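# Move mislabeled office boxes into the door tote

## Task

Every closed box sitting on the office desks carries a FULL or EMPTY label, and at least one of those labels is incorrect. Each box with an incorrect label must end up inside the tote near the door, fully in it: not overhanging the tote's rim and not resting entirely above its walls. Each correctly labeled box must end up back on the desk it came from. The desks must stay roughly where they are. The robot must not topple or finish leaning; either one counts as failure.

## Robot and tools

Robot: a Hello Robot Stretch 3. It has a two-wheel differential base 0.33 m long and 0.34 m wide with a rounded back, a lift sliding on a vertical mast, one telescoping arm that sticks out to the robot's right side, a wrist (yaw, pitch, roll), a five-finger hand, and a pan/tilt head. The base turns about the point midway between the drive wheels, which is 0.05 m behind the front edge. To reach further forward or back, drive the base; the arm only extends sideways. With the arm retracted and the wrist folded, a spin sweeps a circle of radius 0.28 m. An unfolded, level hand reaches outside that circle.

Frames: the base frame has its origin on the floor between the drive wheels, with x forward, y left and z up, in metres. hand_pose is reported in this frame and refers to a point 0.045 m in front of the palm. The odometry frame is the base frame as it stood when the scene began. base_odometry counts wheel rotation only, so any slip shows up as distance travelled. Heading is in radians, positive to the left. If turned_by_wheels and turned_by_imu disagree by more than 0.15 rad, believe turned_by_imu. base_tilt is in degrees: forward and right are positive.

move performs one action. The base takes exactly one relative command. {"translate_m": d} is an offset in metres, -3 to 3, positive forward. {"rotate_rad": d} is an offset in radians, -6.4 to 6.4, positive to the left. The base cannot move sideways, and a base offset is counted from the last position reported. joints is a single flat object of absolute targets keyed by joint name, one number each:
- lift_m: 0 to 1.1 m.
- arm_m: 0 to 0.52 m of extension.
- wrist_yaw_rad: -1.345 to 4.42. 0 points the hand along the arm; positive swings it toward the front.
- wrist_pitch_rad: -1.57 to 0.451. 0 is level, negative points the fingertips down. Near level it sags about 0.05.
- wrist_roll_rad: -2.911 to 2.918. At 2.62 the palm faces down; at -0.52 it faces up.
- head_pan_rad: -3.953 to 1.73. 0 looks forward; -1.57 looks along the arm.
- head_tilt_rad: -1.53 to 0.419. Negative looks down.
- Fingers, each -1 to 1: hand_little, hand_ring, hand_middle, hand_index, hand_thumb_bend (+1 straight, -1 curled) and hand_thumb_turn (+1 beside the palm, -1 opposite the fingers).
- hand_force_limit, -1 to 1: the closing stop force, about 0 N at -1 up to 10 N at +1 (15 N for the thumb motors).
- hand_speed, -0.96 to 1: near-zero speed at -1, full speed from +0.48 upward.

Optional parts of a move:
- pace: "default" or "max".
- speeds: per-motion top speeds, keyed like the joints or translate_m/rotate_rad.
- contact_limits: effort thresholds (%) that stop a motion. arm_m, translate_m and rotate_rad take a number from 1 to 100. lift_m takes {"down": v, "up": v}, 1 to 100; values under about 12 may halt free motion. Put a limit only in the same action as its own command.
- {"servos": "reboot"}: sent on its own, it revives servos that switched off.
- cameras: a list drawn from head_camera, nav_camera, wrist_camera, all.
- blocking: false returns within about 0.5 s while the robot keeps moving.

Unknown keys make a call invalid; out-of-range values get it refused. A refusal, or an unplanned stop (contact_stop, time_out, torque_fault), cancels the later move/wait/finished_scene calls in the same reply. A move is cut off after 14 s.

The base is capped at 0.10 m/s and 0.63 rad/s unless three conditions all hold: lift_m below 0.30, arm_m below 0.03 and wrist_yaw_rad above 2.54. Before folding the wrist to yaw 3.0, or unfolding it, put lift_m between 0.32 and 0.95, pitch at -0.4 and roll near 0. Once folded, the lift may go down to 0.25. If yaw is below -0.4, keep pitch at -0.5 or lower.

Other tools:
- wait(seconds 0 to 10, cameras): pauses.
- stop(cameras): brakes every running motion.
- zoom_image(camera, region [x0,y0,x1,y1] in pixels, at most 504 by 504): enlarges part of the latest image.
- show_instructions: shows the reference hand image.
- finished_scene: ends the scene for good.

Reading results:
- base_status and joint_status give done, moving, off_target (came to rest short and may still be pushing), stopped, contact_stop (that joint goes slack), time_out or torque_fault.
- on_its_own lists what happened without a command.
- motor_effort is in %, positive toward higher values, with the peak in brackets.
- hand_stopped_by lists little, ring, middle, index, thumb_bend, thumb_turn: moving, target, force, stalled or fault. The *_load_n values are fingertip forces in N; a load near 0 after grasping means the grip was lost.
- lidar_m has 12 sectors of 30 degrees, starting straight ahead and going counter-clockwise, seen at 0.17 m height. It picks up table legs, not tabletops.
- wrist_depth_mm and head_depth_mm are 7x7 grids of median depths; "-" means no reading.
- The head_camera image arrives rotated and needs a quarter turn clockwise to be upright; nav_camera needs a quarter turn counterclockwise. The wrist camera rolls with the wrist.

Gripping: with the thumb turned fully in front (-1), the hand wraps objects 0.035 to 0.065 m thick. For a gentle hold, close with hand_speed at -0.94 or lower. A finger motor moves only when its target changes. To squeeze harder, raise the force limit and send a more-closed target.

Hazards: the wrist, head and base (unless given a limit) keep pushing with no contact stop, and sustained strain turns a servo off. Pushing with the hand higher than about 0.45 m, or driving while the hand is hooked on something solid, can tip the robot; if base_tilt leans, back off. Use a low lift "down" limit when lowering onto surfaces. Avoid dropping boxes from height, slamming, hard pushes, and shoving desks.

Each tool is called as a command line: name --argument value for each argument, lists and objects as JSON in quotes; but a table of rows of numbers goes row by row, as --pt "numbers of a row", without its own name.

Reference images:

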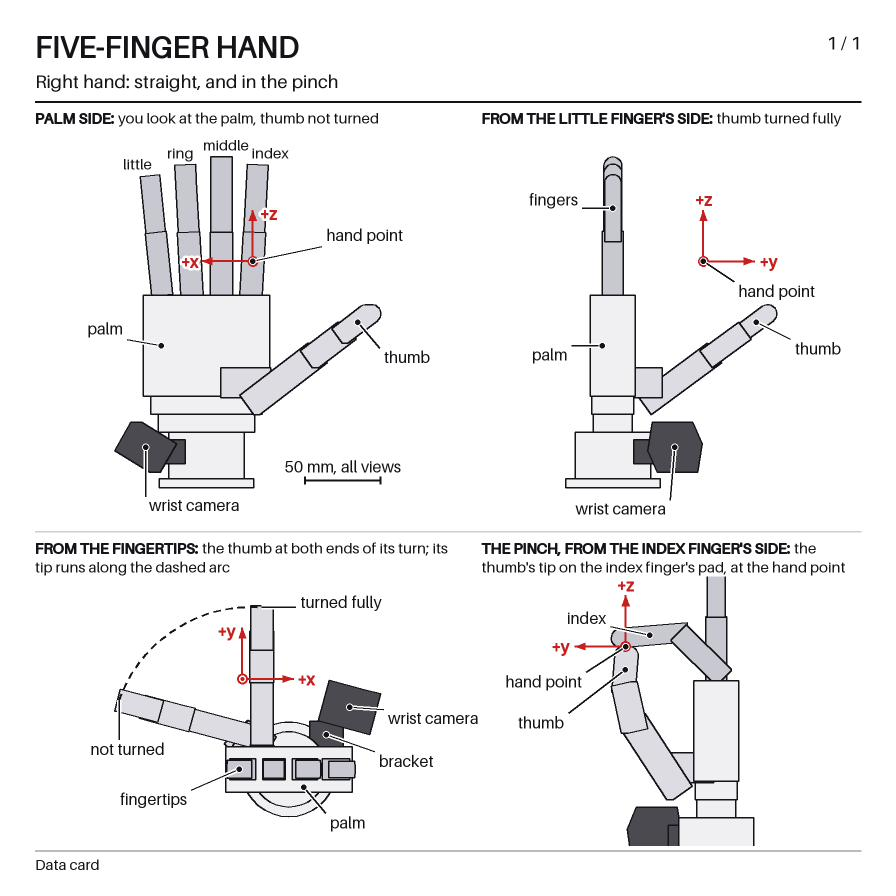

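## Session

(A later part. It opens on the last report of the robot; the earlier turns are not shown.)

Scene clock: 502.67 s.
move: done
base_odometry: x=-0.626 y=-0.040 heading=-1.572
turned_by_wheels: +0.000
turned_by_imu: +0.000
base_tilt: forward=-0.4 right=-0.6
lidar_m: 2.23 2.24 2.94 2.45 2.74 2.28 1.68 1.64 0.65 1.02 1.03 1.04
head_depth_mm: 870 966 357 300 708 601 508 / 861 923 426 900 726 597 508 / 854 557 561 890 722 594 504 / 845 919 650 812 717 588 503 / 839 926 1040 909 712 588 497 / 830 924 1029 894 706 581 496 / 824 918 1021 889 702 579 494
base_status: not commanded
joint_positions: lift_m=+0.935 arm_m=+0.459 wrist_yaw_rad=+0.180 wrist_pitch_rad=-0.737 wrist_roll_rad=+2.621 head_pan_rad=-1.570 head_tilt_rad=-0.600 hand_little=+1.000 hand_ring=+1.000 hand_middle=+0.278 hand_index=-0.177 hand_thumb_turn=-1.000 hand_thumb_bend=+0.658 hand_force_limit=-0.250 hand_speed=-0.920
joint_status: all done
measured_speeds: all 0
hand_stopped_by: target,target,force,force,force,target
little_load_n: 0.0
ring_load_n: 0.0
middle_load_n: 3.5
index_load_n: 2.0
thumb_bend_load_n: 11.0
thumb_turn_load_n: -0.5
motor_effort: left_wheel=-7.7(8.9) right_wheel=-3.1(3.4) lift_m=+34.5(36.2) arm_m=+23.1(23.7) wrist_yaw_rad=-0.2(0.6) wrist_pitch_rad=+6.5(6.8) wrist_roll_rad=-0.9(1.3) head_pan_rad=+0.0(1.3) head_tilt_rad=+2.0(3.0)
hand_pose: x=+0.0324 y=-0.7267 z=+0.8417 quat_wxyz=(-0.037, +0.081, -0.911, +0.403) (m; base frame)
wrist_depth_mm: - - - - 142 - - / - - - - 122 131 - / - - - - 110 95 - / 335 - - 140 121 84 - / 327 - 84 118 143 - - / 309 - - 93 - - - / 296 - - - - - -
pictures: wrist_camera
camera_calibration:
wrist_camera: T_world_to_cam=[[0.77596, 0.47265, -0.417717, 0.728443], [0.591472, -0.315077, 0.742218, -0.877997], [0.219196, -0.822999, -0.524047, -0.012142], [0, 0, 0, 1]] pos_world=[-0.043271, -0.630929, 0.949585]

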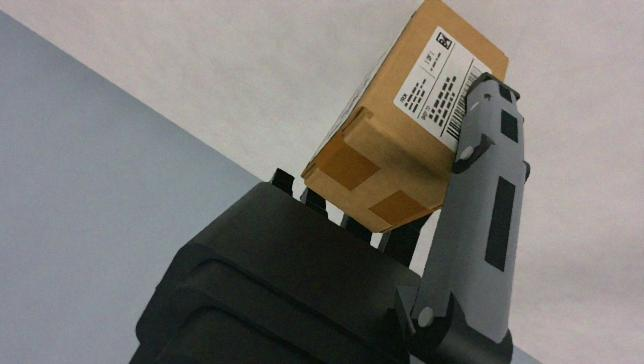

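move --joints '{"lift_m": 0.916}' --speeds '{"lift_m": 0.03}' --contact_limits '{"lift_m": {"down": 13}}'

move --joints '{"hand_index": 0.6, "hand_middle": 0.6, "hand_thumb_bend": 0.9, "hand_speed": -0.85}'

move --joints '{"hand_index": 1.0, "hand_middle": 1.0, "hand_thumb_bend": 1.0, "hand_speed": -0.7}' --cameras '["wrist_camera"]'

Scene clock: 504.13 s.
move: done
base_odometry: x=-0.626 y=-0.040 heading=-1.572
turned_by_wheels: +0.000
turned_by_imu: +0.000
base_tilt: forward=-0.5 right=-0.6
lidar_m: 2.23 2.24 2.95 2.45 2.74 2.28 1.68 1.63 0.65 1.02 1.03 1.04
head_depth_mm: 872 964 1038 302 - 586 509 / 859 939 449 866 728 599 506 / 854 918 568 888 725 594 504 / 846 934 635 819 718 590 503 / 840 929 1048 906 716 587 499 / 832 918 1036 895 703 584 497 / 824 915 1021 890 701 581 495
base_status: not commanded
joint_positions: lift_m=+0.916 arm_m=+0.459 wrist_yaw_rad=+0.180 wrist_pitch_rad=-0.727 wrist_roll_rad=+2.621 head_pan_rad=-1.570 head_tilt_rad=-0.600 hand_little=+1.000 hand_ring=+1.000 hand_middle=+0.278 hand_index=-0.177 hand_thumb_turn=-1.000 hand_thumb_bend=+0.658 hand_force_limit=-0.250 hand_speed=-0.920
joint_status: all done
measured_speeds: all 0
hand_stopped_by: target,target,force,force,force,target
little_load_n: 0.0
ring_load_n: 0.0
middle_load_n: 2.5
index_load_n: 0.5
thumb_bend_load_n: 11.0
thumb_turn_load_n: -1.0
motor_effort: left_wheel=-7.9(9.1) right_wheel=-3.0(3.2) lift_m=+19.7(32.6) arm_m=+22.9(23.2) wrist_yaw_rad=-0.2(0.7) wrist_pitch_rad=+4.8(6.7) wrist_roll_rad=-1.3(1.3) head_pan_rad=+0.0(1.5) head_tilt_rad=+2.2(2.9)
contact_limits: lift_m down 13 (down: maximum 72; up: maximum 65)
hand_pose: x=+0.0328 y=-0.7288 z=+0.8239 quat_wxyz=(-0.037, +0.081, -0.909, +0.407) (m; base frame)
wrist_depth_mm: - - - - 140 - - / - - - - 121 130 - / - - - - 110 95 - / 337 - - 137 119 84 - / 324 - 84 117 142 - - / 312 - - 93 - - - / 294 - - - - - -
pictures: none

Scene clock: 506.47 s.
move: done
base_odometry: x=-0.626 y=-0.040 heading=-1.572
turned_by_wheels: +0.000
turned_by_imu: +0.000
base_tilt: forward=-0.4 right=-0.6
lidar_m: 2.23 2.23 2.95 2.44 2.73 2.27 1.68 1.64 0.65 1.02 1.03 1.04
head_depth_mm: 871 966 1037 302 - 587 509 / 861 943 450 867 727 598 506 / 852 911 568 888 723 593 504 / 847 930 633 819 717 590 500 / 835 924 1043 906 711 586 499 / 832 920 1030 900 709 583 495 / 820 909 1019 887 702 579 495
base_status: not commanded
joint_positions: lift_m=+0.916 arm_m=+0.459 wrist_yaw_rad=+0.180 wrist_pitch_rad=-0.727 wrist_roll_rad=+2.621 head_pan_rad=-1.570 head_tilt_rad=-0.600 hand_little=+1.000 hand_ring=+1.000 hand_middle=+0.600 hand_index=+0.600 hand_thumb_turn=-1.000 hand_thumb_bend=+0.900 hand_force_limit=-0.250 hand_speed=-0.850
joint_status: all done
measured_speeds: all 0
hand_stopped_by: target,target,target,target,target,target
little_load_n: 0.0
ring_load_n: 0.0
middle_load_n: 0.0
index_load_n: 0.0
thumb_bend_load_n: 0.0
thumb_turn_load_n: 0.0
motor_effort: left_wheel=-8.0(8.9) right_wheel=-3.0(3.2) lift_m=+33.2(33.2) arm_m=+22.5(23.0) wrist_yaw_rad=-0.3(0.8) wrist_pitch_rad=+4.6(5.0) wrist_roll_rad=-0.8(1.3) head_pan_rad=-0.2(1.3) head_tilt_rad=+2.1(3.1)
contact_limits: lift_m down 13 (down: maximum 72; up: maximum 65)
hand_pose: x=+0.0328 y=-0.7289 z=+0.8240 quat_wxyz=(-0.037, +0.081, -0.909, +0.407) (m; base frame)
wrist_depth_mm: - - - - 140 - - / - - - - 121 119 - / - - - - 110 90 - / 342 - - 134 119 80 - / 325 - 84 119 137 - - / 309 - - 93 - - - / 291 - - - - - -
pictures: none

Scene clock: 507.43 s.
move: done
base_odometry: x=-0.626 y=-0.040 heading=-1.572
turned_by_wheels: +0.000
turned_by_imu: +0.000
base_tilt: forward=-0.4 right=-0.6
lidar_m: 2.24 2.24 2.95 2.44 2.75 2.28 1.68 1.64 0.65 1.02 1.03 1.04
head_depth_mm: 869 967 1039 302 - 587 510 / 861 944 450 866 726 598 507 / 850 916 569 886 722 592 503 / 846 932 632 816 716 591 502 / 839 928 1044 907 711 587 499 / 829 916 1030 899 706 582 496 / 822 910 1018 892 702 580 495
base_status: not commanded
joint_positions: lift_m=+0.916 arm_m=+0.459 wrist_yaw_rad=+0.180 wrist_pitch_rad=-0.727 wrist_roll_rad=+2.621 head_pan_rad=-1.570 head_tilt_rad=-0.600 hand_little=+1.000 hand_ring=+1.000 hand_middle=+1.000 hand_index=+1.000 hand_thumb_turn=-1.000 hand_thumb_bend=+1.000 hand_force_limit=-0.250 hand_speed=-0.700
joint_status: all done
measured_speeds: all 0
hand_stopped_by: target,target,target,target,target,target
little_load_n: 0.0
ring_load_n: 0.0
middle_load_n: 0.0
index_load_n: 0.0
thumb_bend_load_n: 0.0
thumb_turn_load_n: 0.0
motor_effort: left_wheel=-7.9(9.0) right_wheel=-2.6(3.1) lift_m=+32.9(33.1) arm_m=+22.2(22.5) wrist_yaw_rad=-0.1(0.6) wrist_pitch_rad=+4.7(5.0) wrist_roll_rad=-1.0(1.4) head_pan_rad=-0.5(1.1) head_tilt_rad=+2.2(3.1)
contact_limits: lift_m down 13 (down: maximum 72; up: maximum 65)
hand_pose: x=+0.0328 y=-0.7289 z=+0.8240 quat_wxyz=(-0.037, +0.081, -0.909, +0.407) (m; base frame)
wrist_depth_mm: - - - - 140 - - / - - - - 121 133 - / - - - - 109 87 - / 336 - - 135 119 80 - / 322 - 84 120 137 - - / 309 - - 93 - - - / 294 - - - - - -
pictures: wrist_camera
camera_calibration:
wrist_camera: T_world_to_cam=[[0.776663, 0.468722, -0.420826, 0.7214], [0.590174, -0.307917, 0.746245, -0.863794], [0.220202, -0.827941, -0.515775, -0.0337253], [0, 0, 0, 1]] pos_world=[-0.0430697, -0.632035, 0.930791]

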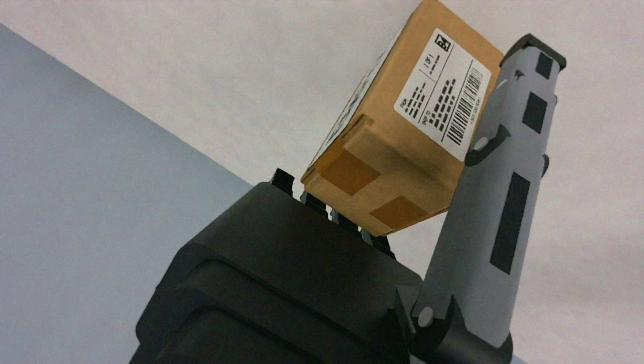

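move --base '{"translate_m": -0.009}' --joints '{"arm_m": 0.463}'

move --joints '{"hand_index": 0.45, "hand_middle": 0.5, "hand_thumb_bend": 0.75, "hand_speed": -0.7, "hand_force_limit": -0.6}'

move --joints '{"hand_index": -0.4, "hand_middle": -0.4, "hand_thumb_bend": 0.0, "hand_speed": -0.92, "hand_force_limit": -0.25}' --cameras '["wrist_camera"]'

Scene clock: 508.97 s.
move: done
base_odometry: x=-0.626 y=-0.031 heading=-1.572
turned_by_wheels: +0.000
turned_by_imu: +0.000
base_tilt: forward=-0.4 right=-0.6
lidar_m: 2.24 2.25 2.95 2.44 2.74 1.81 1.67 1.64 0.64 1.01 1.03 1.05
head_depth_mm: 872 967 1038 302 - 586 510 / 863 940 451 860 726 598 507 / 854 915 570 888 722 595 504 / 848 927 641 815 718 589 500 / 837 926 1038 906 712 585 499 / 831 924 1031 894 709 583 496 / 825 911 1021 888 702 580 494
base_status: done
joint_positions: lift_m=+0.916 arm_m=+0.463 wrist_yaw_rad=+0.180 wrist_pitch_rad=-0.727 wrist_roll_rad=+2.621 head_pan_rad=-1.570 head_tilt_rad=-0.600 hand_little=+1.000 hand_ring=+1.000 hand_middle=+1.000 hand_index=+1.000 hand_thumb_turn=-1.000 hand_thumb_bend=+1.000 hand_force_limit=-0.250 hand_speed=-0.700
joint_status: all done
measured_speeds: all 0
hand_stopped_by: target,target,target,target,target,target
little_load_n: 0.0
ring_load_n: 0.0
middle_load_n: 0.0
index_load_n: 0.0
thumb_bend_load_n: 0.0
thumb_turn_load_n: 0.0
motor_effort: left_wheel=-8.2(12.0) right_wheel=-1.6(7.9) lift_m=+32.6(33.0) arm_m=+24.4(25.8) wrist_yaw_rad=-0.4(0.8) wrist_pitch_rad=+4.9(4.9) wrist_roll_rad=-0.7(1.3) head_pan_rad=+0.1(1.7) head_tilt_rad=+2.1(2.8)
contact_limits: lift_m down 13 (down: maximum 72; up: maximum 65)
hand_pose: x=+0.0328 y=-0.7329 z=+0.8240 quat_wxyz=(-0.037, +0.081, -0.909, +0.407) (m; base frame)
wrist_depth_mm: - - - - - - - / - - - - 122 127 - / - - - - 108 89 - / 336 - - 136 119 80 - / 325 342 84 120 137 - - / 307 - - 93 - - - / 293 - - - - - -
pictures: none

Scene clock: 510.10 s.
move: done
base_odometry: x=-0.626 y=-0.031 heading=-1.572
turned_by_wheels: +0.000
turned_by_imu: +0.000
base_tilt: forward=-0.4 right=-0.5
lidar_m: 2.23 2.25 2.95 2.44 2.74 1.80 1.67 1.64 0.65 1.02 1.03 1.05
head_depth_mm: 870 972 1034 302 - 586 509 / 860 940 452 864 727 598 506 / 850 916 571 886 722 595 504 / 845 926 639 818 718 590 502 / 840 933 1045 907 712 586 499 / 827 920 1030 900 703 582 497 / 822 917 1019 887 701 580 495
base_status: not commanded
joint_positions: lift_m=+0.916 arm_m=+0.463 wrist_yaw_rad=+0.180 wrist_pitch_rad=-0.727 wrist_roll_rad=+2.621 head_pan_rad=-1.570 head_tilt_rad=-0.600 hand_little=+1.000 hand_ring=+1.000 hand_middle=+0.500 hand_index=+0.450 hand_thumb_turn=-1.000 hand_thumb_bend=+0.750 hand_force_limit=-0.600 hand_speed=-0.700
joint_status: all done
measured_speeds: all 0
hand_stopped_by: target,target,target,target,target,target
little_load_n: 0.0
ring_load_n: 0.0
middle_load_n: 0.0
index_load_n: 0.0
thumb_bend_load_n: 0.0
thumb_turn_load_n: 0.0
motor_effort: left_wheel=-7.7(8.9) right_wheel=-1.5(1.9) lift_m=+32.3(32.8) arm_m=+23.8(24.5) wrist_yaw_rad=+0.1(0.8) wrist_pitch_rad=+4.7(5.0) wrist_roll_rad=-0.5(1.3) head_pan_rad=+0.7(1.8) head_tilt_rad=+1.5(2.7)
contact_limits: lift_m down 13 (down: maximum 72; up: maximum 65)
hand_pose: x=+0.0328 y=-0.7329 z=+0.8240 quat_wxyz=(-0.037, +0.081, -0.909, +0.407) (m; base frame)
wrist_depth_mm: - - - - - - - / - - - - 123 119 - / - - - - 108 96 - / 333 - - 136 119 83 - / 324 338 84 118 137 - - / 307 - - 93 - - - / 292 - - - - - -
pictures: none

Scene clock: 513.87 s.
move: off_target
base_odometry: x=-0.626 y=-0.031 heading=-1.572
turned_by_wheels: +0.000
turned_by_imu: +0.000
base_tilt: forward=-0.5 right=-0.6
lidar_m: 2.23 2.25 2.94 2.44 2.74 1.81 1.67 1.63 0.65 1.02 1.03 1.05
head_depth_mm: 869 968 1043 302 - 585 508 / 862 941 451 862 727 598 507 / 852 915 574 885 721 594 504 / 846 924 638 812 717 591 501 / 836 928 1048 907 712 587 499 / 831 924 1031 898 708 583 498 / 826 905 1023 891 702 581 494
base_status: not commanded
joint_positions: lift_m=+0.916 arm_m=+0.463 wrist_yaw_rad=+0.180 wrist_pitch_rad=-0.730 wrist_roll_rad=+2.621 head_pan_rad=-1.570 head_tilt_rad=-0.600 hand_little=+1.000 hand_ring=+1.000 hand_middle=+0.255 hand_index=+0.265 hand_thumb_turn=-1.000 hand_thumb_bend=+0.688 hand_force_limit=-0.250 hand_speed=-0.920
joint_status: hand_middle off_target (ended at +0.255, target -0.400); hand_index off_target (ended at +0.265, target -0.400); hand_thumb_bend off_target (ended at +0.688, target +0.000); the others done
measured_speeds: all 0
hand_stopped_by: target,target,force,force,force,target
little_load_n: 0.0
ring_load_n: 0.0
middle_load_n: 4.5
index_load_n: 2.5
thumb_bend_load_n: 10.5
thumb_turn_load_n: -0.5
motor_effort: left_wheel=-7.3(8.9) right_wheel=-1.7(2.0) lift_m=+31.1(32.5) arm_m=+21.9(24.1) wrist_yaw_rad=+0.0(0.9) wrist_pitch_rad=+5.5(5.5) wrist_roll_rad=-1.1(1.3) head_pan_rad=+0.2(1.4) head_tilt_rad=+1.4(2.7)
contact_limits: lift_m down 13 (down: maximum 72; up: maximum 65)
hand_pose: x=+0.0327 y=-0.7322 z=+0.8236 quat_wxyz=(-0.037, +0.081, -0.909, +0.406) (m; base frame)
wrist_depth_mm: - - - - 142 - - / - - - - 127 128 - / - - - - 110 95 - / 338 - - 129 117 84 - / 323 345 84 117 140 - - / 307 - - 93 - - - / 291 - - - - - -
pictures: wrist_camera
camera_calibration:
wrist_camera: T_world_to_cam=[[0.776425, 0.470016, -0.419821, 0.72301], [0.590567, -0.310098, 0.74503, -0.86517], [0.219991, -0.826392, -0.518344, -0.0334207], [0, 0, 0, 1]] pos_world=[-0.0430701, -0.635733, 0.930789]

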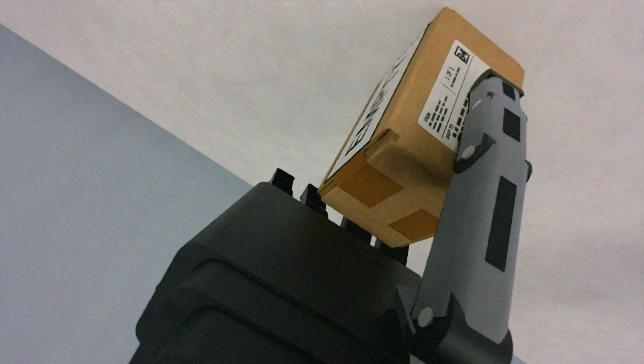

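move --joints '{"lift_m": 0.95}' --speeds '{"lift_m": 0.02}' --cameras '["wrist_camera"]'

wait --seconds 2

Scene clock: 516.10 s.
move: done
base_odometry: x=-0.626 y=-0.031 heading=-1.572
turned_by_wheels: +0.000
turned_by_imu: +0.000
base_tilt: forward=-0.4 right=-0.6
lidar_m: 2.24 2.24 2.94 2.44 2.74 1.80 1.67 1.64 0.65 1.02 1.03 1.05
head_depth_mm: 872 959 316 838 711 603 510 / 861 910 445 931 727 596 506 / 855 535 618 892 722 594 503 / 846 916 644 817 718 590 501 / 837 927 1043 906 710 586 500 / 833 926 1028 899 705 584 496 / 821 908 1019 890 702 582 493
base_status: not commanded
joint_positions: lift_m=+0.950 arm_m=+0.463 wrist_yaw_rad=+0.180 wrist_pitch_rad=-0.737 wrist_roll_rad=+2.621 head_pan_rad=-1.570 head_tilt_rad=-0.600 hand_little=+1.000 hand_ring=+1.000 hand_middle=+0.255 hand_index=+0.265 hand_thumb_turn=-1.000 hand_thumb_bend=+0.688 hand_force_limit=-0.250 hand_speed=-0.920
joint_status: all done
measured_speeds: all 0
hand_stopped_by: target,target,force,force,force,target
little_load_n: 0.0
ring_load_n: 0.0
middle_load_n: 4.5
index_load_n: 2.5
thumb_bend_load_n: 11.0
thumb_turn_load_n: 0.0
motor_effort: left_wheel=-7.9(9.0) right_wheel=-1.6(2.0) lift_m=+33.6(36.9) arm_m=+21.0(22.1) wrist_yaw_rad=-0.3(0.7) wrist_pitch_rad=+6.4(6.9) wrist_roll_rad=-0.9(1.3) head_pan_rad=+0.2(1.4) head_tilt_rad=+1.8(2.3)
hand_pose: x=+0.0324 y=-0.7307 z=+0.8567 quat_wxyz=(-0.037, +0.081, -0.911, +0.403) (m; base frame)
wrist_depth_mm: - - - - - - - / - - - - 126 128 - / - - - - 110 95 - / 337 - - 129 120 84 - / 324 - 84 118 141 - - / 311 - - 93 - - - / 290 - - - - - -
pictures: wrist_camera
camera_calibration:
wrist_camera: T_world_to_cam=[[0.775923, 0.472788, -0.41763, 0.736601], [0.591482, -0.315115, 0.742193, -0.89039], [0.219298, -0.822906, -0.524151, -0.00740898], [0, 0, 0, 1]] pos_world=[-0.043271, -0.634928, 0.964585]

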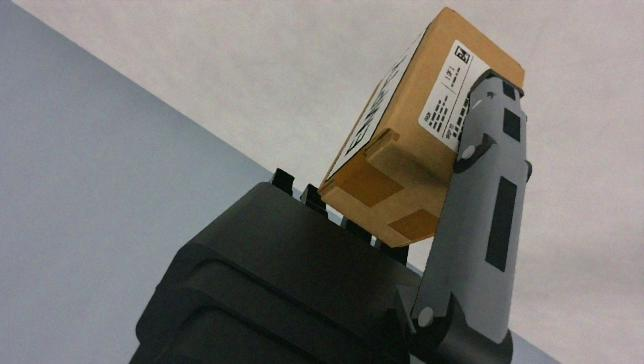

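Scene clock: 518.10 s.
base_odometry: x=-0.626 y=-0.031 heading=-1.572
turned_by_wheels: +0.000
turned_by_imu: +0.000
base_tilt: forward=-0.4 right=-0.6
lidar_m: 2.24 2.24 2.95 2.44 2.74 1.81 1.67 1.64 0.65 1.01 1.03 1.05
head_depth_mm: 872 958 317 837 712 600 508 / 864 913 444 927 727 597 507 / 850 535 617 890 719 594 504 / 847 914 644 815 717 591 502 / 840 927 1040 900 713 587 498 / 827 920 1029 896 707 581 498 / 823 910 1021 889 704 582 493
base_status: not commanded
joint_positions: lift_m=+0.950 arm_m=+0.463 wrist_yaw_rad=+0.180 wrist_pitch_rad=-0.737 wrist_roll_rad=+2.621 head_pan_rad=-1.570 head_tilt_rad=-0.600 hand_little=+1.000 hand_ring=+1.000 hand_middle=+0.255 hand_index=+0.265 hand_thumb_turn=-1.000 hand_thumb_bend=+0.688 hand_force_limit=-0.250 hand_speed=-0.920
joint_status: all done
measured_speeds: all 0
hand_stopped_by: target,target,force,force,force,target
little_load_n: 0.0
ring_load_n: 0.0
middle_load_n: 4.5
index_load_n: 2.5
thumb_bend_load_n: 11.0
thumb_turn_load_n: 0.0
motor_effort: left_wheel=-7.5(9.0) right_wheel=-1.6(2.0) lift_m=+27.5(36.9) arm_m=+20.3(22.1) wrist_yaw_rad=-0.2(0.7) wrist_pitch_rad=+6.7(6.9) wrist_roll_rad=-0.8(1.3) head_pan_rad=-0.1(1.4) head_tilt_rad=+1.6(2.3)
hand_pose: x=+0.0324 y=-0.7307 z=+0.8567 quat_wxyz=(-0.037, +0.081, -0.911, +0.403) (m; base frame)
wrist_depth_mm: - - - - - - - / - - - - 126 127 - / - - - - 110 96 - / 337 - - 129 120 84 - / 323 - 84 118 140 - - / 308 - - 93 - - - / 292 - - - - - -
wait: 2.00 s; at rest by 0.27 s
pictures: none

move --joints '{"lift_m": 1.0}' --speeds '{"lift_m": 0.06}'

move --joints '{"arm_m": 0.02, "head_pan_rad": 0.0, "head_tilt_rad": -0.5}' --speeds '{"arm_m": 0.1}'

move --base '{"rotate_rad": 1.545}' --cameras '["nav_camera", "wrist_camera"]'

Scene clock: 522.37 s.
move: done
base_odometry: x=-0.626 y=-0.031 heading=-1.572
turned_by_wheels: +0.000
turned_by_imu: +0.000
base_tilt: forward=-0.3 right=-0.5
lidar_m: 2.24 2.25 2.94 2.44 2.74 1.80 1.66 1.64 0.64 1.02 1.03 1.05
head_depth_mm: 869 352 1111 937 732 600 508 / 847 504 1087 931 726 597 507 / 838 505 1036 926 724 597 505 / 848 893 700 848 719 589 502 / 840 927 1038 911 712 587 499 / 831 920 1031 897 708 582 497 / 822 914 1021 886 699 580 493
base_status: not commanded
joint_positions: lift_m=+1.000 arm_m=+0.463 wrist_yaw_rad=+0.180 wrist_pitch_rad=-0.738 wrist_roll_rad=+2.621 head_pan_rad=-1.570 head_tilt_rad=-0.600 hand_little=+1.000 hand_ring=+1.000 hand_middle=+0.255 hand_index=+0.265 hand_thumb_turn=-1.000 hand_thumb_bend=+0.688 hand_force_limit=-0.250 hand_speed=-0.920
joint_status: all done
measured_speeds: all 0
hand_stopped_by: target,target,force,force,force,target
little_load_n: 0.0
ring_load_n: 0.0
middle_load_n: 4.5
index_load_n: 2.5
thumb_bend_load_n: 11.0
thumb_turn_load_n: 0.0
motor_effort: left_wheel=-8.4(8.7) right_wheel=-1.9(1.9) lift_m=+34.4(36.5) arm_m=+18.2(19.1) wrist_yaw_rad=-0.2(0.6) wrist_pitch_rad=+6.6(7.0) wrist_roll_rad=-0.8(1.4) head_pan_rad=-0.4(1.5) head_tilt_rad=+1.5(2.1)
hand_pose: x=+0.0324 y=-0.7304 z=+0.9065 quat_wxyz=(-0.037, +0.081, -0.911, +0.402) (m; base frame)
wrist_depth_mm: - - - - - - - / - - - - 126 127 - / - - - - 110 96 - / 335 - - 129 120 84 - / 326 - 84 118 141 - - / 308 - - 93 - - - / 293 - - - - - -
pictures: none

Scene clock: 527.80 s.
move: done
base_odometry: x=-0.626 y=-0.031 heading=-1.572
turned_by_wheels: +0.000
turned_by_imu: +0.000
base_tilt: forward=-0.5 right=-0.6
lidar_m: 2.24 2.24 2.95 2.44 2.73 1.80 1.67 1.64 0.64 1.02 1.03 1.05
head_depth_mm: 2298 2303 2333 1121 794 658 555 / 2358 2531 2784 1109 820 714 1316 / 2321 2544 2803 2546 1929 1585 1321 / 2297 2507 2761 2698 1997 1573 1310 / 2297 2512 2730 2658 1970 1571 1299 / 2238 2408 2649 2494 1949 1548 1295 / 2233 2363 2668 2612 1934 1545 1288
base_status: not commanded
joint_positions: lift_m=+1.000 arm_m=+0.020 wrist_yaw_rad=+0.180 wrist_pitch_rad=-0.738 wrist_roll_rad=+2.621 head_pan_rad=+0.000 head_tilt_rad=-0.500 hand_little=+1.000 hand_ring=+1.000 hand_middle=+0.255 hand_index=+0.265 hand_thumb_turn=-1.000 hand_thumb_bend=+0.688 hand_force_limit=-0.250 hand_speed=-0.920
joint_status: all done
measured_speeds: all 0
hand_stopped_by: target,target,force,force,force,target
little_load_n: 0.0
ring_load_n: 0.0
middle_load_n: 4.5
index_load_n: 2.0
thumb_bend_load_n: 11.0
thumb_turn_load_n: 0.0
motor_effort: left_wheel=-7.9(8.7) right_wheel=-1.8(2.0) lift_m=+27.6(34.3) arm_m=-24.2(27.3) wrist_yaw_rad=-0.5(0.8) wrist_pitch_rad=+6.8(7.1) wrist_roll_rad=-0.7(1.3) head_pan_rad=-2.7(7.7) head_tilt_rad=+1.7(4.8)
hand_pose: x=+0.0324 y=-0.2873 z=+0.9065 quat_wxyz=(-0.037, +0.081, -0.911, +0.402) (m; base frame)
wrist_depth_mm: - - - - - - - / - - - - 126 128 - / - - - - 110 95 - / - - - 129 120 84 - / - - 84 117 141 - - / - - - 93 - - - / - - - - - - -
pictures: none

Scene clock: 531.37 s.
move: done
base_odometry: x=-0.626 y=-0.031 heading=-0.028
turned_by_wheels: +1.544
turned_by_imu: +1.568
base_tilt: forward=-0.4 right=-0.6
lidar_m: 2.44 2.56 1.80 1.67 1.66 0.65 1.02 1.03 1.05 2.26 2.24 2.97
head_depth_mm: 2411 2706 2906 2737 2041 1623 1330 / 2441 2643 2911 2656 2014 1597 1319 / 2408 2640 2875 2602 2003 1587 1323 / 2393 2578 2817 2688 1994 1565 1311 / 2346 2527 2802 2620 1960 1573 1295 / 2286 2473 2742 2597 1943 1561 1294 / 2283 2485 2650 2583 1925 1541 1293
base_status: done
joint_positions: lift_m=+1.000 arm_m=+0.020 wrist_yaw_rad=+0.180 wrist_pitch_rad=-0.738 wrist_roll_rad=+2.621 head_pan_rad=+0.000 head_tilt_rad=-0.500 hand_little=+1.000 hand_ring=+1.000 hand_middle=+0.255 hand_index=+0.265 hand_thumb_turn=-1.000 hand_thumb_bend=+0.688 hand_force_limit=-0.250 hand_speed=-0.920
joint_status: not commanded
measured_speeds: all 0
hand_stopped_by: target,target,force,force,force,target
little_load_n: 0.0
ring_load_n: 0.0
middle_load_n: 4.5
index_load_n: 2.5
thumb_bend_load_n: 10.5
thumb_turn_load_n: 0.0
motor_effort: left_wheel=-10.2(15.1) right_wheel=+9.2(14.9) lift_m=+29.9(30.1) arm_m=-22.5(24.3) wrist_yaw_rad=+0.0(0.7) wrist_pitch_rad=+6.7(7.2) wrist_roll_rad=-0.6(1.3) head_pan_rad=-0.9(3.4) head_tilt_rad=+1.7(2.7)
hand_pose: x=+0.0324 y=-0.2873 z=+0.9065 quat_wxyz=(-0.037, +0.081, -0.911, +0.402) (m; base frame)
wrist_depth_mm: - - - - 982 894 834 / 468 461 - - 125 143 899 / - - - - 110 105 - / - - - 136 120 89 - / - - 84 117 141 - - / - - - 93 - - - / - - - - - - -
pictures: nav_camera (sideways), wrist_camera
camera_calibration:
nav_camera: T_world_to_cam=[[0.440167, 0.0408786, 0.896985, -1.12956], [-0.0211412, -0.998214, 0.0558663, -0.0198309], [0.897667, -0.0435538, -0.438517, 0.531158], [0, 0, 0, 1]] pos_world=[0.0199726, 0.0495132, 1.24723]
wrist_camera: T_world_to_cam=[[0.775815, 0.473416, -0.41712, 0.54754], [0.591701, -0.316329, 0.741502, -0.787361], [0.219092, -0.822079, -0.525534, 0.385063], [0, 0, 0, 1]] pos_world=[-0.0432712, -0.191727, 1.01458]

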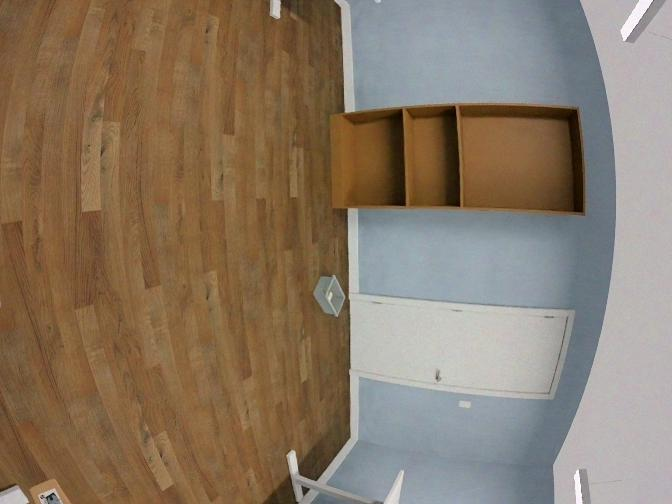

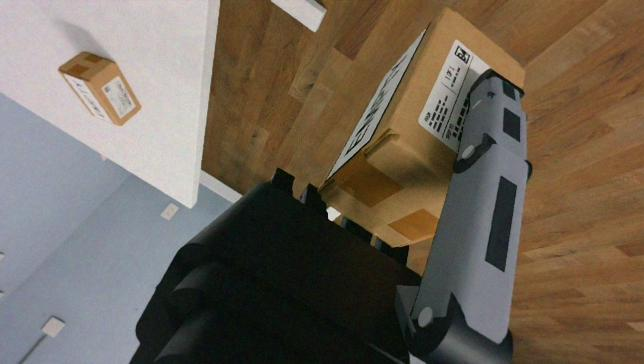

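move --base '{"translate_m": 1.3}'

move --base '{"translate_m": 0.62}'

move --base '{"rotate_rad": 0.70}' --joints '{"head_pan_rad": -1.57, "head_tilt_rad": -0.9}' --cameras '["head_camera"]'

Scene clock: 545.70 s.
move: done
base_odometry: x=+0.673 y=-0.067 heading=-0.028
turned_by_wheels: +0.000
turned_by_imu: -0.005
base_tilt: forward=-0.4 right=-0.6
lidar_m: 1.15 1.15 1.47 1.59 2.29 2.51 1.92 2.00 2.27 2.03 2.03 1.58
head_depth_mm: 1278 1381 1526 1712 1889 1534 1331 / 1254 1370 1522 1706 1861 1537 1299 / 1236 1355 1498 1672 1858 1582 1312 / 1223 1339 1474 1639 1835 1564 1310 / 1217 1315 1475 1614 1791 1564 1306 / 1194 1298 1406 1552 1672 1546 1291 / 1105 1096 1361 1425 1660 1516 1284
base_status: done
joint_positions: lift_m=+1.000 arm_m=+0.020 wrist_yaw_rad=+0.180 wrist_pitch_rad=-0.738 wrist_roll_rad=+2.621 head_pan_rad=+0.000 head_tilt_rad=-0.500 hand_little=+1.000 hand_ring=+1.000 hand_middle=+0.255 hand_index=+0.265 hand_thumb_turn=-1.000 hand_thumb_bend=+0.688 hand_force_limit=-0.250 hand_speed=-0.920
joint_status: not commanded
measured_speeds: all 0
hand_stopped_by: target,target,force,force,force,target
little_load_n: 0.0
ring_load_n: 0.0
middle_load_n: 4.5
index_load_n: 2.5
thumb_bend_load_n: 11.0
thumb_turn_load_n: 0.0
motor_effort: left_wheel=+1.6(8.2) right_wheel=+6.6(15.0) lift_m=+35.1(35.7) arm_m=-23.9(24.6) wrist_yaw_rad=-0.1(0.9) wrist_pitch_rad=+6.9(7.2) wrist_roll_rad=-0.9(1.5) head_pan_rad=-2.5(3.7) head_tilt_rad=-1.3(2.0)
hand_pose: x=+0.0324 y=-0.2873 z=+0.9065 quat_wxyz=(-0.037, +0.081, -0.911, +0.402) (m; base frame)
wrist_depth_mm: - - - - - 911 816 / - - - - 126 142 894 / - - - - 110 106 - / - - - 136 120 89 - / - - 84 117 140 - - / - - - 93 - - - / - - - - - - -
pictures: none

Scene clock: 553.03 s.
move: done
base_odometry: x=+1.293 y=-0.084 heading=-0.028
turned_by_wheels: +0.000
turned_by_imu: -0.002
base_tilt: forward=-0.4 right=-0.6
lidar_m: 0.84 0.57 0.99 2.19 1.94 2.43 2.55 2.57 2.52 1.96 1.36 0.91
head_depth_mm: 710 777 860 962 1091 1241 1324 / 701 766 847 946 1068 1233 1311 / 693 758 835 928 1053 1208 1314 / 685 751 822 914 1026 1185 1286 / 674 739 813 903 1014 1165 1274 / 669 731 803 891 998 1140 1261 / 661 720 788 876 970 1075 1136
base_status: done
joint_positions: lift_m=+1.000 arm_m=+0.020 wrist_yaw_rad=+0.180 wrist_pitch_rad=-0.738 wrist_roll_rad=+2.621 head_pan_rad=+0.000 head_tilt_rad=-0.500 hand_little=+1.000 hand_ring=+1.000 hand_middle=+0.255 hand_index=+0.265 hand_thumb_turn=-1.000 hand_thumb_bend=+0.688 hand_force_limit=-0.250 hand_speed=-0.920
joint_status: not commanded
measured_speeds: all 0
hand_stopped_by: target,target,force,force,force,target
little_load_n: 0.0
ring_load_n: 0.0
middle_load_n: 4.5
index_load_n: 2.0
thumb_bend_load_n: 11.0
thumb_turn_load_n: 0.0
motor_effort: left_wheel=+2.9(8.7) right_wheel=+6.0(13.8) lift_m=+35.1(35.5) arm_m=-23.6(24.2) wrist_yaw_rad=-0.3(0.8) wrist_pitch_rad=+6.8(7.1) wrist_roll_rad=-0.8(1.3) head_pan_rad=-1.5(3.9) head_tilt_rad=-2.6(3.4)
hand_pose: x=+0.0324 y=-0.2873 z=+0.9065 quat_wxyz=(-0.037, +0.081, -0.911, +0.402) (m; base frame)
wrist_depth_mm: - - - - 974 909 817 / - - - - 126 137 883 / - - - - 109 106 - / - - - 137 119 89 - / - - 84 117 141 - - / - - - 93 - - - / - - - - - - -
pictures: none

Scene clock: 555.27 s.
move: done
base_odometry: x=+1.293 y=-0.084 heading=+0.672
turned_by_wheels: +0.699
turned_by_imu: +0.710
base_tilt: forward=-0.3 right=-0.6
lidar_m: 0.56 1.13 1.94 2.01 2.55 2.57 3.09 2.47 1.96 1.11 0.86 0.74
head_depth_mm: 2212 - - - 1375 1257 1134 / 2055 - - - 1378 1265 1131 / 1680 - - - - 1257 1129 / 1385 1610 1845 - 1327 1226 1125 / 1188 1372 1632 1513 1350 1226 1118 / 1049 1184 1367 1538 1398 1235 1107 / 931 1045 1204 1386 1389 1234 1105
base_status: done
joint_positions: lift_m=+1.000 arm_m=+0.020 wrist_yaw_rad=+0.180 wrist_pitch_rad=-0.738 wrist_roll_rad=+2.621 head_pan_rad=-1.582 head_tilt_rad=-0.907 hand_little=+1.000 hand_ring=+1.000 hand_middle=+0.255 hand_index=+0.265 hand_thumb_turn=-1.000 hand_thumb_bend=+0.688 hand_force_limit=-0.250 hand_speed=-0.920
joint_status: all done
measured_speeds: translate_m=+0.000 rotate_rad=+0.000 lift_m=+0.000 arm_m=+0.000 wrist_yaw_rad=+0.000 wrist_pitch_rad=+0.000 wrist_roll_rad=+0.000 head_pan_rad=+0.024 head_tilt_rad=+0.000
hand_stopped_by: target,target,force,force,force,target
little_load_n: 0.0
ring_load_n: 0.0
middle_load_n: 4.5
index_load_n: 2.5
thumb_bend_load_n: 11.0
thumb_turn_load_n: 0.0
motor_effort: left_wheel=-9.8(15.5) right_wheel=+9.5(14.3) lift_m=+34.8(35.2) arm_m=-23.9(24.4) wrist_yaw_rad=-0.1(0.7) wrist_pitch_rad=+6.6(7.1) wrist_roll_rad=-0.5(1.4) head_pan_rad=+2.1(5.7) head_tilt_rad=+0.0(6.7)
hand_pose: x=+0.0324 y=-0.2873 z=+0.9065 quat_wxyz=(-0.037, +0.081, -0.911, +0.402) (m; base frame)
wrist_depth_mm: - - - - 914 908 857 / - - - - 125 143 916 / - - - - 110 96 - / - - - 136 120 84 - / - - 84 118 141 - - / - - - 93 - - - / - - - - - - -
pictures: head_camera (sideways)
camera_calibration:
head_camera: T_world_to_cam=[[-0.058161, 0.802666, -0.593586, 0.79844], [0.997885, 0.029451, -0.0579505, 0.0718845], [-0.0290332, -0.595701, -0.802681, 0.997744], [0, 0, 0, 1]] pos_world=[0.00367328, -0.0486401, 1.27898]

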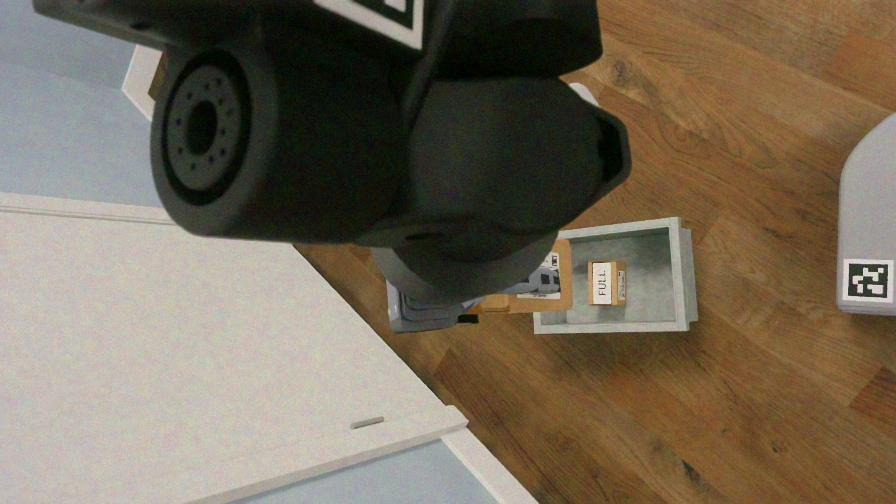

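move --base '{"rotate_rad": 0.03}' --cameras '["head_camera"]'

zoom_image --camera "head_camera" --region '[480, 180, 740, 360]'

Scene clock: 557.10 s.
move: done
base_odometry: x=+1.293 y=-0.084 heading=+0.701
turned_by_wheels: +0.029
turned_by_imu: +0.030
base_tilt: forward=-0.5 right=-0.6
lidar_m: 0.57 1.13 1.93 1.84 2.55 2.57 3.13 1.97 1.97 1.08 0.86 0.67
head_depth_mm: 2192 - - - 1379 1264 1134 / 1865 2190 - - - 1267 1127 / 1530 1656 - - - 1264 1127 / 1298 1517 1793 - 1309 1235 1127 / 1130 1305 1562 1541 1370 1240 1115 / 1003 1144 1312 1522 1395 1240 1120 / 898 1010 1182 1376 1392 1229 1103
base_status: done
joint_positions: lift_m=+1.000 arm_m=+0.020 wrist_yaw_rad=+0.180 wrist_pitch_rad=-0.738 wrist_roll_rad=+2.621 head_pan_rad=-1.571 head_tilt_rad=-0.901 hand_little=+1.000 hand_ring=+1.000 hand_middle=+0.255 hand_index=+0.265 hand_thumb_turn=-1.000 hand_thumb_bend=+0.688 hand_force_limit=-0.250 hand_speed=-0.920
joint_status: not commanded
measured_speeds: all 0
hand_stopped_by: target,target,force,force,force,target
little_load_n: 0.0
ring_load_n: 0.0
middle_load_n: 4.0
index_load_n: 2.5
thumb_bend_load_n: 11.0
thumb_turn_load_n: 0.5
motor_effort: left_wheel=-10.5(14.0) right_wheel=+10.4(13.7) lift_m=+34.8(35.1) arm_m=-23.3(23.8) wrist_yaw_rad=-0.6(0.7) wrist_pitch_rad=+6.7(7.0) wrist_roll_rad=-0.8(1.3) head_pan_rad=+2.6(3.7) head_tilt_rad=+0.7(1.4)
hand_pose: x=+0.0324 y=-0.2873 z=+0.9065 quat_wxyz=(-0.037, +0.081, -0.911, +0.402) (m; base frame)
wrist_depth_mm: - - - - 914 876 799 / - - - - 126 143 914 / - - - - 110 96 - / - - - 136 120 84 - / - - 83 118 140 - - / - - - 93 - - - / - - - - - - -
pictures: head_camera (sideways)
camera_calibration:
head_camera: T_world_to_cam=[[-0.0665713, 0.798833, -0.597858, 0.80406], [0.997522, 0.039608, -0.0581511, 0.0721192], [-0.022773, -0.600247, -0.79949, 0.993624], [0, 0, 0, 1]] pos_world=[0.00421465, -0.0487455, 1.2793]

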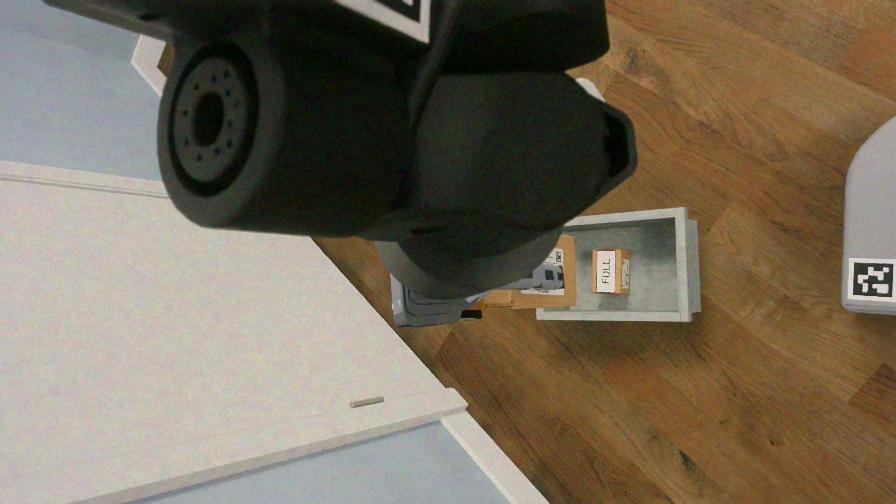

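Scaled by 1.938 from the camera's 896x504 image, which has a finer 1280x720 frame.

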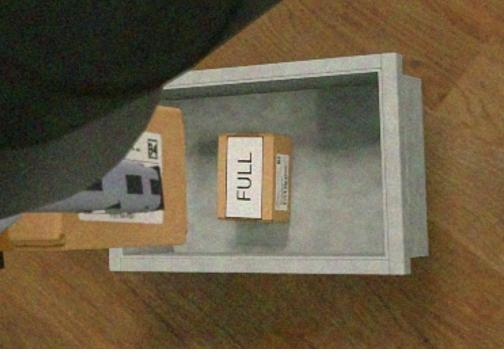

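move --joints '{"arm_m": 0.221, "wrist_yaw_rad": 0.03, "lift_m": 0.4}' --cameras '["head_camera", "wrist_camera"]'

zoom_image --camera "head_camera" --region '[440, 150, 740, 370]'

Scene clock: 564.90 s.
move: done
base_odometry: x=+1.293 y=-0.084 heading=+0.701
turned_by_wheels: +0.000
turned_by_imu: +0.000
base_tilt: forward=-0.2 right=-0.7
lidar_m: 0.57 1.13 1.94 1.84 2.55 2.56 3.12 1.96 1.96 1.08 0.85 0.67
head_depth_mm: 2211 2400 1950 1663 1436 1271 1131 / 1834 2188 1946 1644 1436 1257 1119 / 1499 1876 1943 1639 1389 676 592 / 1281 1526 1816 1645 1009 1210 1125 / 1125 1311 1558 1607 1375 1240 1119 / 1003 1134 1317 1519 1398 1239 1118 / 896 1016 1165 1364 1392 1236 1107
base_status: not commanded
joint_positions: lift_m=+0.400 arm_m=+0.221 wrist_yaw_rad=+0.032 wrist_pitch_rad=-0.740 wrist_roll_rad=+2.621 head_pan_rad=-1.570 head_tilt_rad=-0.900 hand_little=+1.000 hand_ring=+1.000 hand_middle=+0.255 hand_index=+0.265 hand_thumb_turn=-1.000 hand_thumb_bend=+0.689 hand_force_limit=-0.250 hand_speed=-0.920
joint_status: all done
measured_speeds: all 0
hand_stopped_by: target,target,force,force,force,target
little_load_n: 0.0
ring_load_n: 0.0
middle_load_n: 4.5
index_load_n: 2.5
thumb_bend_load_n: 11.0
thumb_turn_load_n: 0.0
motor_effort: left_wheel=-9.8(10.7) right_wheel=+10.0(10.6) lift_m=+27.6(34.3) arm_m=+24.1(26.8) wrist_yaw_rad=-1.8(4.4) wrist_pitch_rad=+7.3(7.7) wrist_roll_rad=-1.0(1.5) head_pan_rad=+2.8(3.8) head_tilt_rad=+0.0(1.6)
hand_pose: x=+0.0137 y=-0.4945 z=+0.3062 quat_wxyz=(-0.007, +0.013, -0.915, +0.403) (m; base frame)
wrist_depth_mm: 768 640 537 472 145 360 251 / - 785 648 544 126 136 366 / - - 785 646 110 106 416 / - - 929 142 120 89 468 / - - 84 118 141 566 531 / - - - 93 - - - / - - - - - - -
pictures: head_camera (sideways), wrist_camera
camera_calibration:
head_camera: T_world_to_cam=[[-0.0676304, 0.797941, -0.598929, 0.805475], [0.997468, 0.0408448, -0.0582163, 0.0722623], [-0.02199, -0.60135, -0.798683, 0.992479], [0, 0, 0, 1]] pos_world=[0.00421985, -0.0488461, 1.27931]
wrist_camera: T_world_to_cam=[[0.837296, 0.354205, -0.416502, 0.34979], [0.538427, -0.401765, 0.74073, -0.437965], [0.095034, -0.844467, -0.52711, -0.105519], [0, 0, 0, 1]] pos_world=[-0.0470376, -0.388963, 0.414483]

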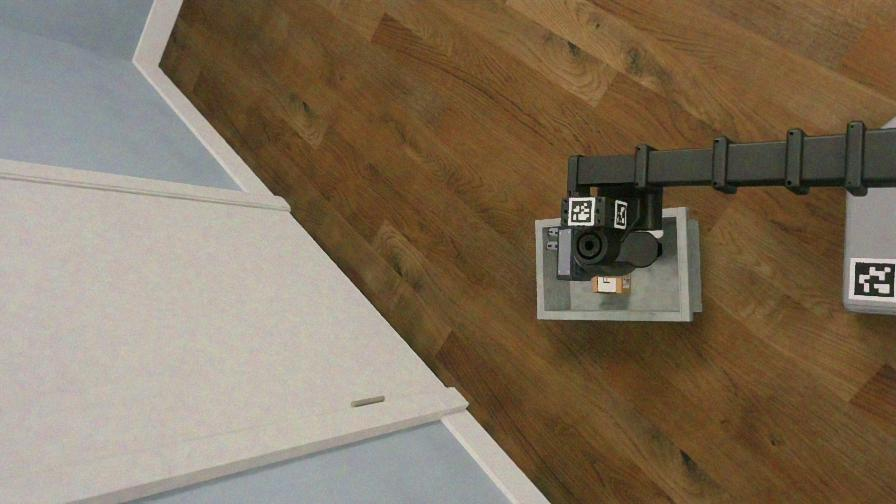

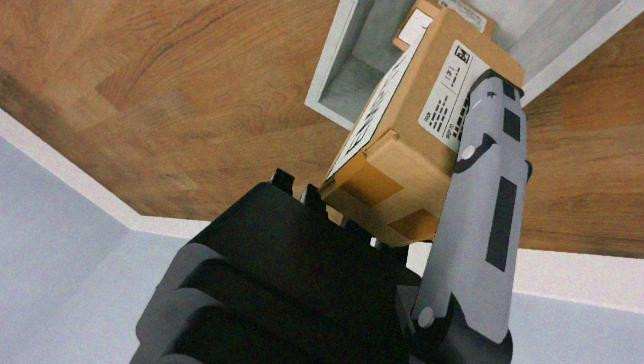

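Scaled by 1.680 from the camera's 896x504 image, which has a finer 1280x720 frame.

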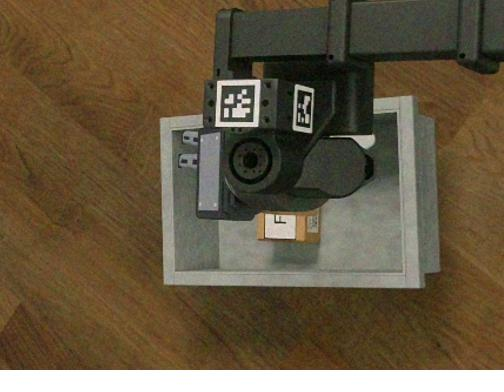

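move --base '{"translate_m": 0.008}' --joints '{"lift_m": 0.27}' --cameras '["head_camera", "wrist_camera"]'

zoom_image --camera "head_camera" --region '[440, 150, 740, 370]'

Scene clock: 568.17 s.
move: done
base_odometry: x=+1.299 y=-0.079 heading=+0.701
turned_by_wheels: +0.000
turned_by_imu: +0.000
base_tilt: forward=-0.4 right=-0.6
lidar_m: 0.56 1.13 1.93 1.84 2.56 2.57 3.15 1.97 1.97 0.46 0.85 0.66
head_depth_mm: 2200 2398 1981 1656 1439 1261 1141 / 1828 2213 1925 1643 1432 1260 1131 / 1475 1844 1908 1634 1428 852 718 / 1285 1527 1812 1628 1332 1194 1122 / 1117 1293 1536 1619 1381 1223 1120 / 988 1123 1310 1514 1405 1240 1114 / 890 1004 1159 1358 1402 1237 1105
base_status: done
joint_positions: lift_m=+0.270 arm_m=+0.221 wrist_yaw_rad=+0.031 wrist_pitch_rad=-0.740 wrist_roll_rad=+2.621 head_pan_rad=-1.570 head_tilt_rad=-0.900 hand_little=+1.000 hand_ring=+1.000 hand_middle=+0.255 hand_index=+0.265 hand_thumb_turn=-1.000 hand_thumb_bend=+0.689 hand_force_limit=-0.250 hand_speed=-0.920
joint_status: all done
measured_speeds: all 0
hand_stopped_by: target,target,force,force,force,target
little_load_n: 0.0
ring_load_n: 0.0
middle_load_n: 4.0
index_load_n: 2.0
thumb_bend_load_n: 11.0
thumb_turn_load_n: 0.0
motor_effort: left_wheel=+2.5(6.1) right_wheel=+8.9(13.1) lift_m=+28.5(29.1) arm_m=+23.7(24.0) wrist_yaw_rad=-1.4(1.8) wrist_pitch_rad=+7.1(7.4) wrist_roll_rad=-1.0(1.2) head_pan_rad=+2.7(3.2) head_tilt_rad=-0.1(1.1)
hand_pose: x=+0.0136 y=-0.4945 z=+0.1762 quat_wxyz=(-0.007, +0.013, -0.915, +0.403) (m; base frame)
wrist_depth_mm: 540 437 374 - 145 - 191 / 683 536 450 - 127 128 177 / 993 691 534 - 110 96 170 / - 996 671 130 120 90 317 / - - 84 118 140 394 372 / - - - 93 - 494 440 / - - - - - - 481
pictures: head_camera (sideways), wrist_camera
camera_calibration:
head_camera: T_world_to_cam=[[-0.0676304, 0.797941, -0.598929, 0.805475], [0.997468, 0.0408448, -0.0582163, 0.0722623], [-0.02199, -0.60135, -0.798683, 0.992479], [0, 0, 0, 1]] pos_world=[0.00421985, -0.0488461, 1.27931]
wrist_camera: T_world_to_cam=[[0.837488, 0.353712, -0.416536, 0.295437], [0.538217, -0.402055, 0.740725, -0.341752], [0.094533, -0.844535, -0.52709, -0.174015], [0, 0, 0, 1]] pos_world=[-0.047038, -0.388864, 0.284483]

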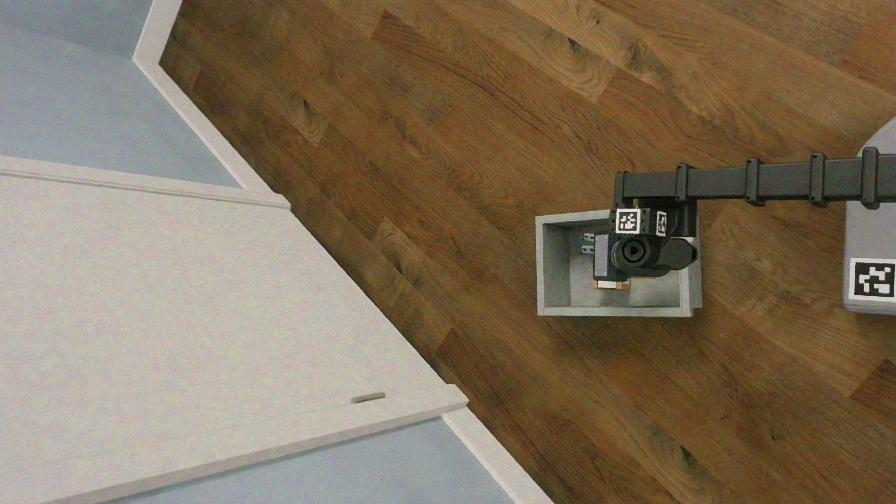

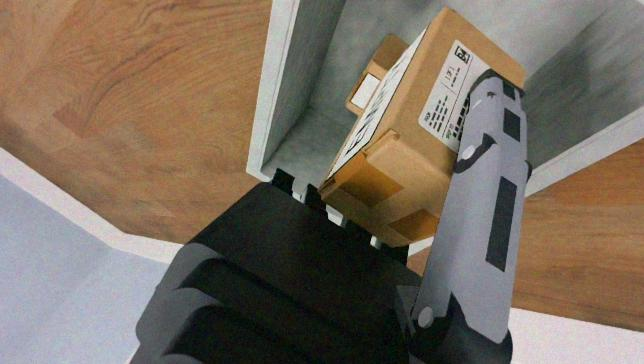

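Scaled by 1.680 from the camera's 896x504 image, which has a finer 1280x720 frame.

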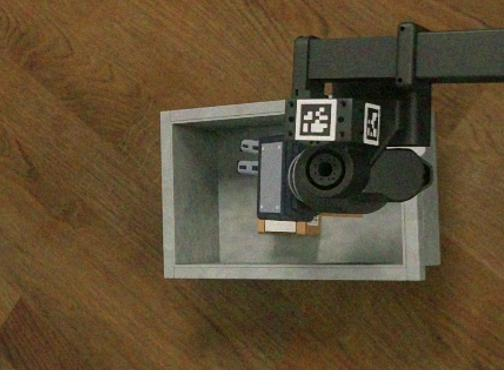

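move --joints '{"lift_m": 0.2}' --speeds '{"lift_m": 0.04}' --contact_limits '{"lift_m": {"down": 14}}' --cameras '["head_camera"]'

Scene clock: 572.00 s.
move: done
base_odometry: x=+1.299 y=-0.079 heading=+0.701
turned_by_wheels: +0.000
turned_by_imu: +0.000
base_tilt: forward=-0.3 right=-0.5
lidar_m: 0.56 1.12 1.93 1.84 2.55 2.58 3.14 1.97 1.96 1.07 0.85 0.66
head_depth_mm: 2210 2351 1938 1656 1425 1270 1135 / 1850 2209 1940 1645 1422 1265 1129 / 1489 1829 1913 1643 1417 932 794 / 1278 1511 1794 1622 1327 1192 1117 / 1113 1301 1542 1615 1376 1235 1113 / 990 1132 1311 1507 1392 1242 1113 / 887 1000 1155 1356 1398 1242 1104
base_status: not commanded
joint_positions: lift_m=+0.200 arm_m=+0.221 wrist_yaw_rad=+0.031 wrist_pitch_rad=-0.740 wrist_roll_rad=+2.621 head_pan_rad=-1.570 head_tilt_rad=-0.900 hand_little=+1.000 hand_ring=+1.000 hand_middle=+0.255 hand_index=+0.265 hand_thumb_turn=-1.000 hand_thumb_bend=+0.689 hand_force_limit=-0.250 hand_speed=-0.920
joint_status: all done
measured_speeds: all 0
hand_stopped_by: target,target,force,force,force,target
little_load_n: 0.0
ring_load_n: 0.0
middle_load_n: 4.0
index_load_n: 2.5
thumb_bend_load_n: 11.0
thumb_turn_load_n: 0.0
motor_effort: left_wheel=+3.4(4.7) right_wheel=+9.0(9.5) lift_m=+27.8(29.6) arm_m=+23.1(23.7) wrist_yaw_rad=-0.7(1.6) wrist_pitch_rad=+7.3(7.4) wrist_roll_rad=-0.9(1.2) head_pan_rad=+2.6(3.2) head_tilt_rad=-0.9(1.4)
contact_limits: lift_m down 14 (down: maximum 72; up: maximum 65)
hand_pose: x=+0.0136 y=-0.4945 z=+0.1062 quat_wxyz=(-0.007, +0.013, -0.915, +0.403) (m; base frame)
wrist_depth_mm: 402 336 - - - 139 73 / 516 405 - - 126 127 81 / 728 531 - 162 110 96 172 / - 730 212 130 120 89 151 / - - 84 117 141 159 138 / - - - 93 - 165 324 / - - - - - 472 406
pictures: head_camera (sideways)
camera_calibration:
head_camera: T_world_to_cam=[[-0.0676304, 0.797941, -0.598929, 0.805475], [0.997468, 0.0408448, -0.0582163, 0.0722623], [-0.02199, -0.60135, -0.798683, 0.992479], [0, 0, 0, 1]] pos_world=[0.00421985, -0.0488461, 1.27931]

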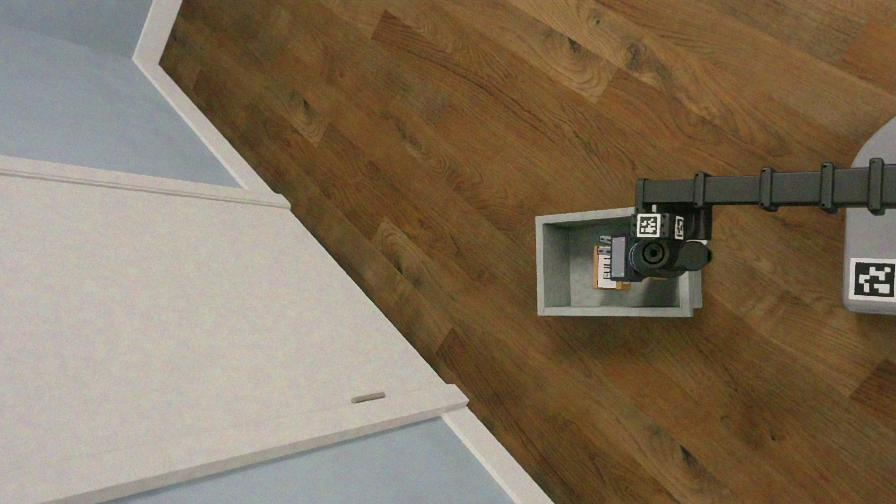

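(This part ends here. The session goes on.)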